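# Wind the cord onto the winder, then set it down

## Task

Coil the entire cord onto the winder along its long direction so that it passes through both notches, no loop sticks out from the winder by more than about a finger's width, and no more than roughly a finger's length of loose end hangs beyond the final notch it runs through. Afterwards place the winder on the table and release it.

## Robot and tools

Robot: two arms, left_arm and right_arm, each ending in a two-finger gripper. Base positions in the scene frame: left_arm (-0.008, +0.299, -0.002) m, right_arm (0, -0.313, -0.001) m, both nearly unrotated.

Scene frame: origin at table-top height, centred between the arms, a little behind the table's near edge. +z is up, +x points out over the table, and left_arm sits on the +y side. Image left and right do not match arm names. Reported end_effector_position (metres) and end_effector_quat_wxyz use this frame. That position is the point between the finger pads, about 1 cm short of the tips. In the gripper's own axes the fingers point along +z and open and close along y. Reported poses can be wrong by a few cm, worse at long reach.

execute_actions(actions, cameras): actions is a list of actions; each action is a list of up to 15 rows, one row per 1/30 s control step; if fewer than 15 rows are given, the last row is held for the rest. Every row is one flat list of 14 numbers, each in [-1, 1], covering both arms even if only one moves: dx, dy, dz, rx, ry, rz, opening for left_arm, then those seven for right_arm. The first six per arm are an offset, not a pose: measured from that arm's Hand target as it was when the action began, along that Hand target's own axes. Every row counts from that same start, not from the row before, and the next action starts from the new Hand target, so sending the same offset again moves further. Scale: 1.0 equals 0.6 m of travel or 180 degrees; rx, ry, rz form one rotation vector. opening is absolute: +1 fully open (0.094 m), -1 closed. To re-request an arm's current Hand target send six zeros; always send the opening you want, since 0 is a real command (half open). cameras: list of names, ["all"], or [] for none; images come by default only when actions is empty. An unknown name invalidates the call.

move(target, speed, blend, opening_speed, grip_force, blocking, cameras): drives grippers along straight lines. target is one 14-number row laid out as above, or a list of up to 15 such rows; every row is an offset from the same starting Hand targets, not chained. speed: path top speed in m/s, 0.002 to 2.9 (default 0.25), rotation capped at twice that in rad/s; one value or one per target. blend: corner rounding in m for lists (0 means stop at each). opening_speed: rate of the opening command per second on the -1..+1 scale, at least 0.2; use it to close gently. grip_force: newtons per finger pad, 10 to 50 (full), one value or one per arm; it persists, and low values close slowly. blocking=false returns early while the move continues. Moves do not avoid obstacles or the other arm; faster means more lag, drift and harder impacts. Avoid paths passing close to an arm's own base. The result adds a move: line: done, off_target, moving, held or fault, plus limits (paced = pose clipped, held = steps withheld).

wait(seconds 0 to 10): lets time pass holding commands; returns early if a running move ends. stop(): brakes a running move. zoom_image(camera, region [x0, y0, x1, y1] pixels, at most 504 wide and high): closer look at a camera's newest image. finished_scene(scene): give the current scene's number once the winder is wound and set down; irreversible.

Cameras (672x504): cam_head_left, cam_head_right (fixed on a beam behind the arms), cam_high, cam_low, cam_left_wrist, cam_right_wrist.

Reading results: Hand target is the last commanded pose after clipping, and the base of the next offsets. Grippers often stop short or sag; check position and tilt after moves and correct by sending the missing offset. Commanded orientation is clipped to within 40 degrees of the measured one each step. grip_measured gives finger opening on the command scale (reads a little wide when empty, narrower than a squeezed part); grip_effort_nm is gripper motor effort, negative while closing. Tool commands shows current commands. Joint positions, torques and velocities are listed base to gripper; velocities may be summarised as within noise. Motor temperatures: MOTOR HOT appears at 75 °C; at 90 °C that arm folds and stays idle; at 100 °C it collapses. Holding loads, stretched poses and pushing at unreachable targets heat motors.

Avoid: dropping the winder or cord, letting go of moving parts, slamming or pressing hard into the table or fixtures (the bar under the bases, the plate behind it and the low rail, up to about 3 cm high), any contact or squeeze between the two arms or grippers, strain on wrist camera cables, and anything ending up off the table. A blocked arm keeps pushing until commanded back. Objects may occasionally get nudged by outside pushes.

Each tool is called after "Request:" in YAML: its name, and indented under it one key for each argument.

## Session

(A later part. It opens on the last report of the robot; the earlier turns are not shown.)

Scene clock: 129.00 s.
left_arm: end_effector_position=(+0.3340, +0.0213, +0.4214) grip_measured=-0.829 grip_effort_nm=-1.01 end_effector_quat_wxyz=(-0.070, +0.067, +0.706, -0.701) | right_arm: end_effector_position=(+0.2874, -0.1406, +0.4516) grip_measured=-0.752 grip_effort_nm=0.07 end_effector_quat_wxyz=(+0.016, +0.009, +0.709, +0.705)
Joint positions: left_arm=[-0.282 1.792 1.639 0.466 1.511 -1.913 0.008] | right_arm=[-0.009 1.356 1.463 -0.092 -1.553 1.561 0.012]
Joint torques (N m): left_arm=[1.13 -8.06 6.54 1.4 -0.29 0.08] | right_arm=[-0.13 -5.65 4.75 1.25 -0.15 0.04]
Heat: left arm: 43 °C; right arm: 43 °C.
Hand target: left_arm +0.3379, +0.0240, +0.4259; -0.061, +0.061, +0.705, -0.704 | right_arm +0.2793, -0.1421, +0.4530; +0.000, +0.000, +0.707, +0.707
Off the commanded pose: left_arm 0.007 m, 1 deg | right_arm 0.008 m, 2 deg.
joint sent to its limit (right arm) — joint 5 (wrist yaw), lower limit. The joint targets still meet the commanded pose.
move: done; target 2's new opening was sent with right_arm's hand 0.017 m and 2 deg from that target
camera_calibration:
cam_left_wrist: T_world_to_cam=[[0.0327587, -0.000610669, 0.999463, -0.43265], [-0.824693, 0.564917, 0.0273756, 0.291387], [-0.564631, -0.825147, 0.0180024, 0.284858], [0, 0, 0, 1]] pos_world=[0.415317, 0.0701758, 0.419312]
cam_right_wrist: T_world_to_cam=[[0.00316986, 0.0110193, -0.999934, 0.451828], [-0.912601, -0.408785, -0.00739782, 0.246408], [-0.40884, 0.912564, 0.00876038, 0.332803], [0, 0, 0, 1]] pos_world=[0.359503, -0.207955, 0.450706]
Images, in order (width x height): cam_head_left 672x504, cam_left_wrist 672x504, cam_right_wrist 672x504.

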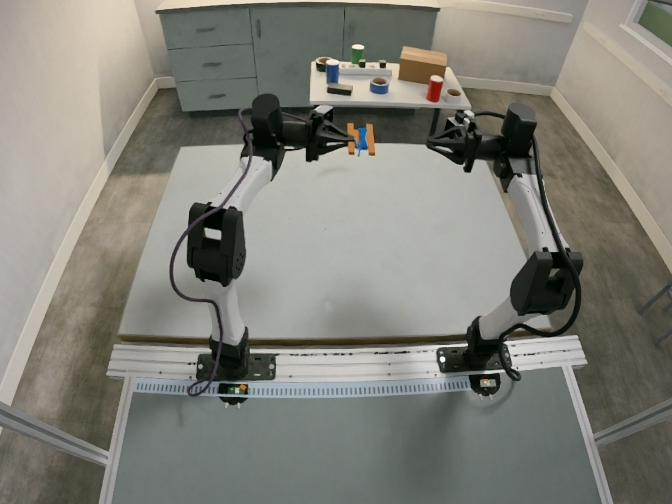

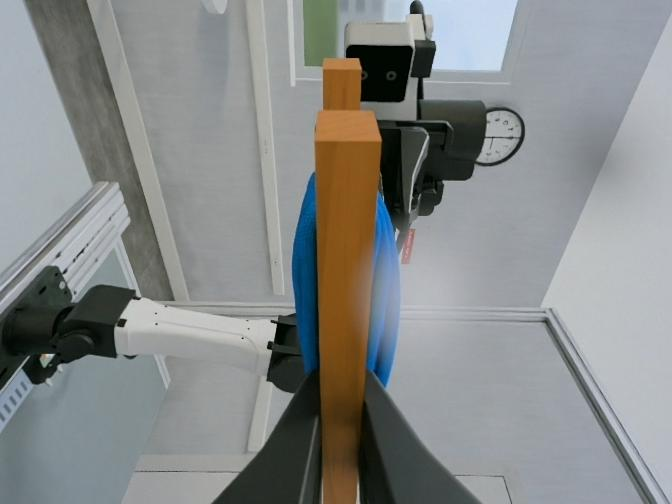

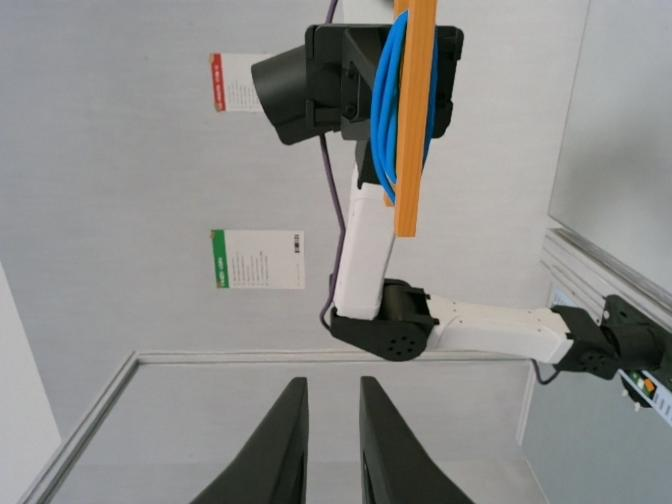

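Request:
move:
  target:
    - [0.016,0.3,-0.092,0,0,0,-1,0,0,0,0,0,0,-0.75]
    - [0.016,0.584,-0.092,-0.164,0,-0.028,-1,0,0,-0.03,0,0,0,-0.75]
  blend: [0.04,0]
  speed: 0.25
  cameras: ["cam_head_left","cam_left_wrist"]

Request:
zoom_image:
  camera: "cam_head_left"
  region: [240, 190, 380, 290]

Scene clock: 133.43 s.
left_arm: end_effector_position=(+0.3325, +0.0831, +0.0717) grip_measured=-0.829 grip_effort_nm=-1.01 end_effector_quat_wxyz=(-0.082, +0.031, +0.863, -0.497) | right_arm: end_effector_position=(+0.2870, -0.1582, +0.4522) grip_measured=-0.752 grip_effort_nm=0.07 end_effector_quat_wxyz=(+0.042, +0.028, +0.709, +0.703)
Joint positions: left_arm=[-0.203 2.132 1.427 -0.945 1.079 -0.066 0.008] | right_arm=[-0.074 1.317 1.433 -0.092 -1.553 1.561 0.012]
Joint torques (N m): left_arm=[0.05 -8.55 7.05 0.19 0.53 0.28] | right_arm=[-0.24 -5.38 4.83 1.27 -0.13 0.06]
Heat: left arm: 43 °C; right arm: 42 °C.
Hand target: left_arm +0.3380, +0.0801, +0.0755; -0.074, +0.044, +0.863, -0.498 | right_arm +0.2794, -0.1601, +0.4529; +0.000, +0.000, +0.707, +0.707
Off the commanded pose: left_arm 0.007 m, 2 deg | right_arm 0.008 m, 6 deg.
joint sent to its limit (right arm) — joint 5 (wrist yaw), lower limit. The joint targets are off in orientation, not in position.
move: off_target (right_arm)
camera_calibration:
cam_left_wrist: T_world_to_cam=[[0.0563852, -0.497722, 0.865502, -0.0400041], [-0.835043, 0.451679, 0.314147, 0.257163], [-0.547287, -0.740445, -0.390152, 0.35781], [0, 0, 0, 1]] pos_world=[0.412822, 0.128872, 0.0934367]
Images, in order (width x height): cam_head_left 672x504, cam_left_wrist 672x504.

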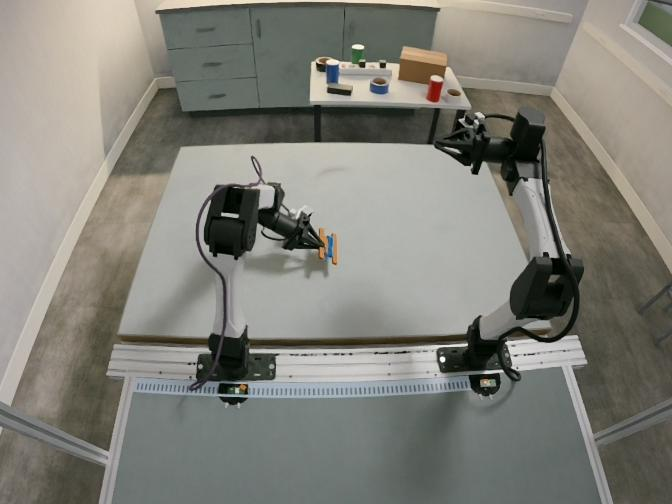

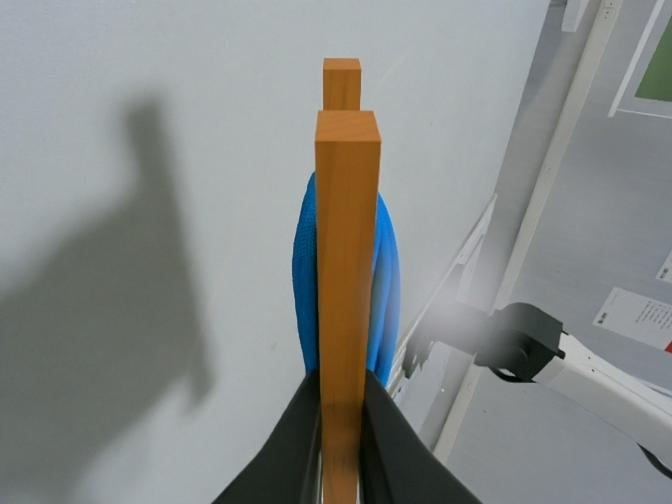

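Scaled by 3.600 from the camera's 672x504 image, which has a finer 960x720 frame.

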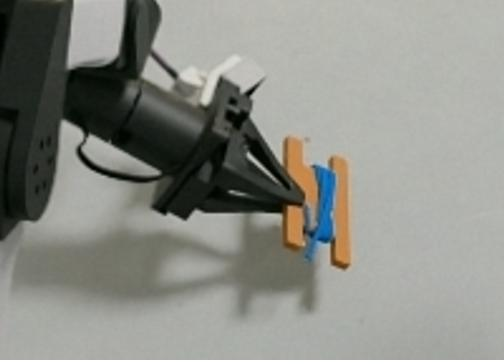

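Request:
move:
  target:
    - [0,0.052,0.03,0,0,0,-1,0,0,0,0,0,0,-0.75]
    - [0,0.073,0.042,0,0,0,-1,0,0,0,0,0,0,-0.75]
  speed: [0.1,0.04]
  cameras: ["cam_left_wrist"]

Scene clock: 135.40 s.
left_arm: end_effector_position=(+0.3342, +0.0812, +0.0345) grip_measured=-0.829 grip_effort_nm=-1.01 end_effector_quat_wxyz=(-0.075, +0.039, +0.859, -0.504) | right_arm: end_effector_position=(+0.2870, -0.1582, +0.4522) grip_measured=-0.752 grip_effort_nm=0.07 end_effector_quat_wxyz=(+0.042, +0.028, +0.709, +0.703)
Joint positions: left_arm=[-0.206 2.204 1.368 -0.797 1.093 -0.06 0.008] | right_arm=[-0.074 1.317 1.433 -0.092 -1.553 1.561 0.012]
Joint torques (N m): left_arm=[0.02 -8.18 3.63 0.56 0.38 0.18] | right_arm=[-0.27 -5.45 4.74 1.22 -0.14 0.15]
Heat: left arm: 43 °C; right arm: 42 °C.
Hand target: left_arm +0.3339, +0.0805, +0.0252; -0.074, +0.044, +0.863, -0.498 | right_arm +0.2794, -0.1601, +0.4529; +0.000, +0.000, +0.707, +0.707
Off the commanded pose: left_arm 0.009 m, 1 deg | right_arm 0.008 m, 6 deg.
joint sent to its limit (right arm) — joint 5 (wrist yaw), lower limit. The joint targets are off in orientation, not in position.
move: off_target (right_arm)
camera_calibration:
cam_left_wrist: T_world_to_cam=[[0.0377409, -0.482099, 0.875304, -0.00422636], [-0.837828, 0.462129, 0.290656, 0.271998], [-0.544629, -0.744323, -0.386475, 0.342048], [0, 0, 0, 1]] pos_world=[0.414337, 0.126859, 0.0568343]
Images, in order (width x height): cam_left_wrist 672x504.

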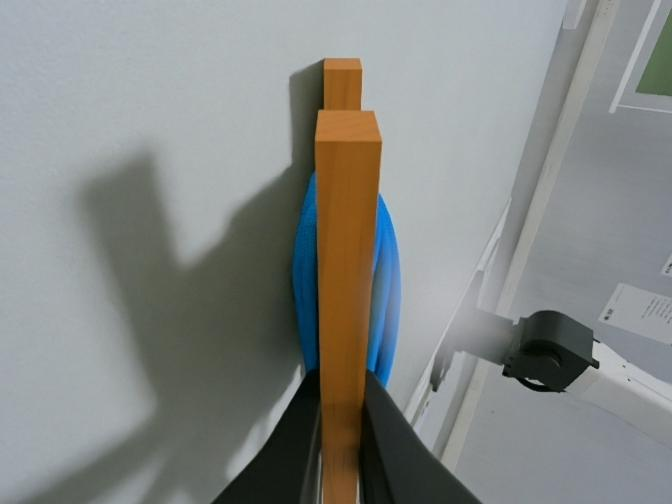

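Contact; release and withdraw along the hand axis.

Request:
move:
  target:
    - [0,0,0,0,0,0,-0.6,0,0,0,0,0,0,-0.75]
    - [0,0,-0.03,0,0,0,-0.6,0,0,0,0,0,0,-0.75]
    - [0,0,-0.18,0,0,0,-0.4,0,0,0,0,0,0,-0.75]
  speed: 0.06
  opening_speed: 0.4
  cameras: ["cam_left_wrist","cam_head_left"]

Request:
zoom_image:
  camera: "cam_head_left"
  region: [270, 205, 390, 295]

Scene clock: 140.70 s.
left_arm: end_effector_position=(+0.3469, +0.1697, +0.0766) grip_measured=-0.402 grip_effort_nm=0.14 end_effector_quat_wxyz=(-0.081, +0.038, +0.862, -0.499) | right_arm: end_effector_position=(+0.2870, -0.1582, +0.4522) grip_measured=-0.752 grip_effort_nm=0.07 end_effector_quat_wxyz=(+0.042, +0.028, +0.709, +0.703)
Joint positions: left_arm=[0.025 2.278 1.646 -1.414 1.018 0.399 0.028] | right_arm=[-0.074 1.317 1.433 -0.092 -1.553 1.561 0.012]
Joint torques (N m): left_arm=[0.99 -9.01 6.46 -0.53 0.42 0.29] | right_arm=[-0.29 -5.39 4.7 1.2 -0.16 0.07]
Heat: left arm: 43 °C; right arm: 41 °C.
Hand target: left_arm +0.3522, +0.1727, +0.0783; -0.074, +0.044, +0.863, -0.498 | right_arm +0.2794, -0.1601, +0.4529; +0.000, +0.000, +0.707, +0.707
Off the commanded pose: left_arm 0.006 m, 1 deg | right_arm 0.008 m, 6 deg.
joint sent to its limit (right arm) — joint 5 (wrist yaw), lower limit. The joint targets are off in orientation, not in position.
move: off_target (right_arm)
camera_calibration:
cam_left_wrist: T_world_to_cam=[[0.0446448, -0.492836, 0.868976, 0.00105], [-0.832701, 0.462205, 0.304919, 0.226655], [-0.55192, -0.73721, -0.38975, 0.432735], [0, 0, 0, 1]] pos_world=[0.427524, 0.214773, 0.0986348]
Images, in order (width x height): cam_head_left 672x504, cam_left_wrist 672x504.

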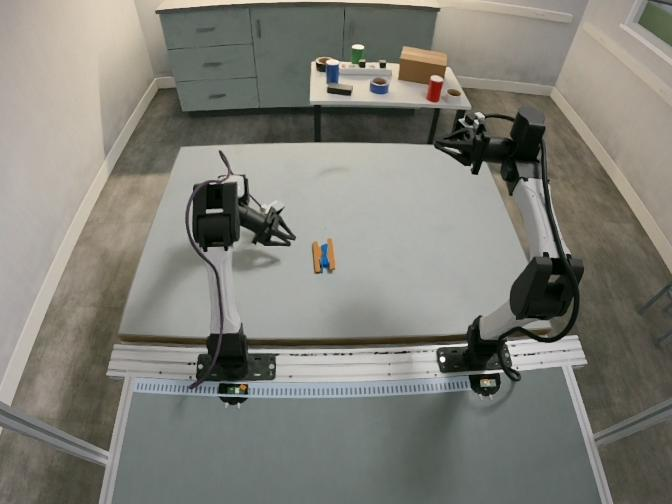

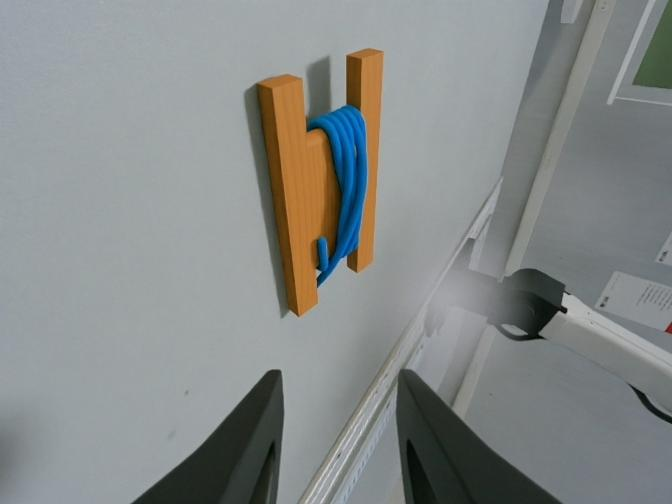

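Scaled by 4.200 from the camera's 672x504 image, which has a finer 960x720 frame.

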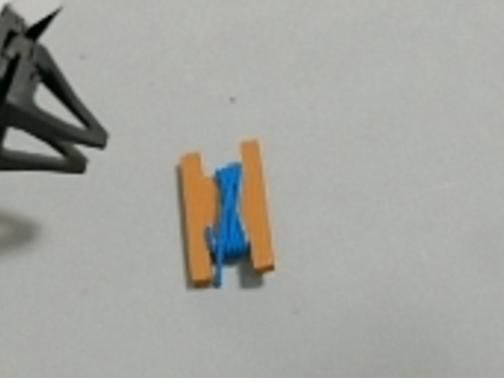

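Request:
finished_scene:
  scene: 2

The scene is finished: the task was done.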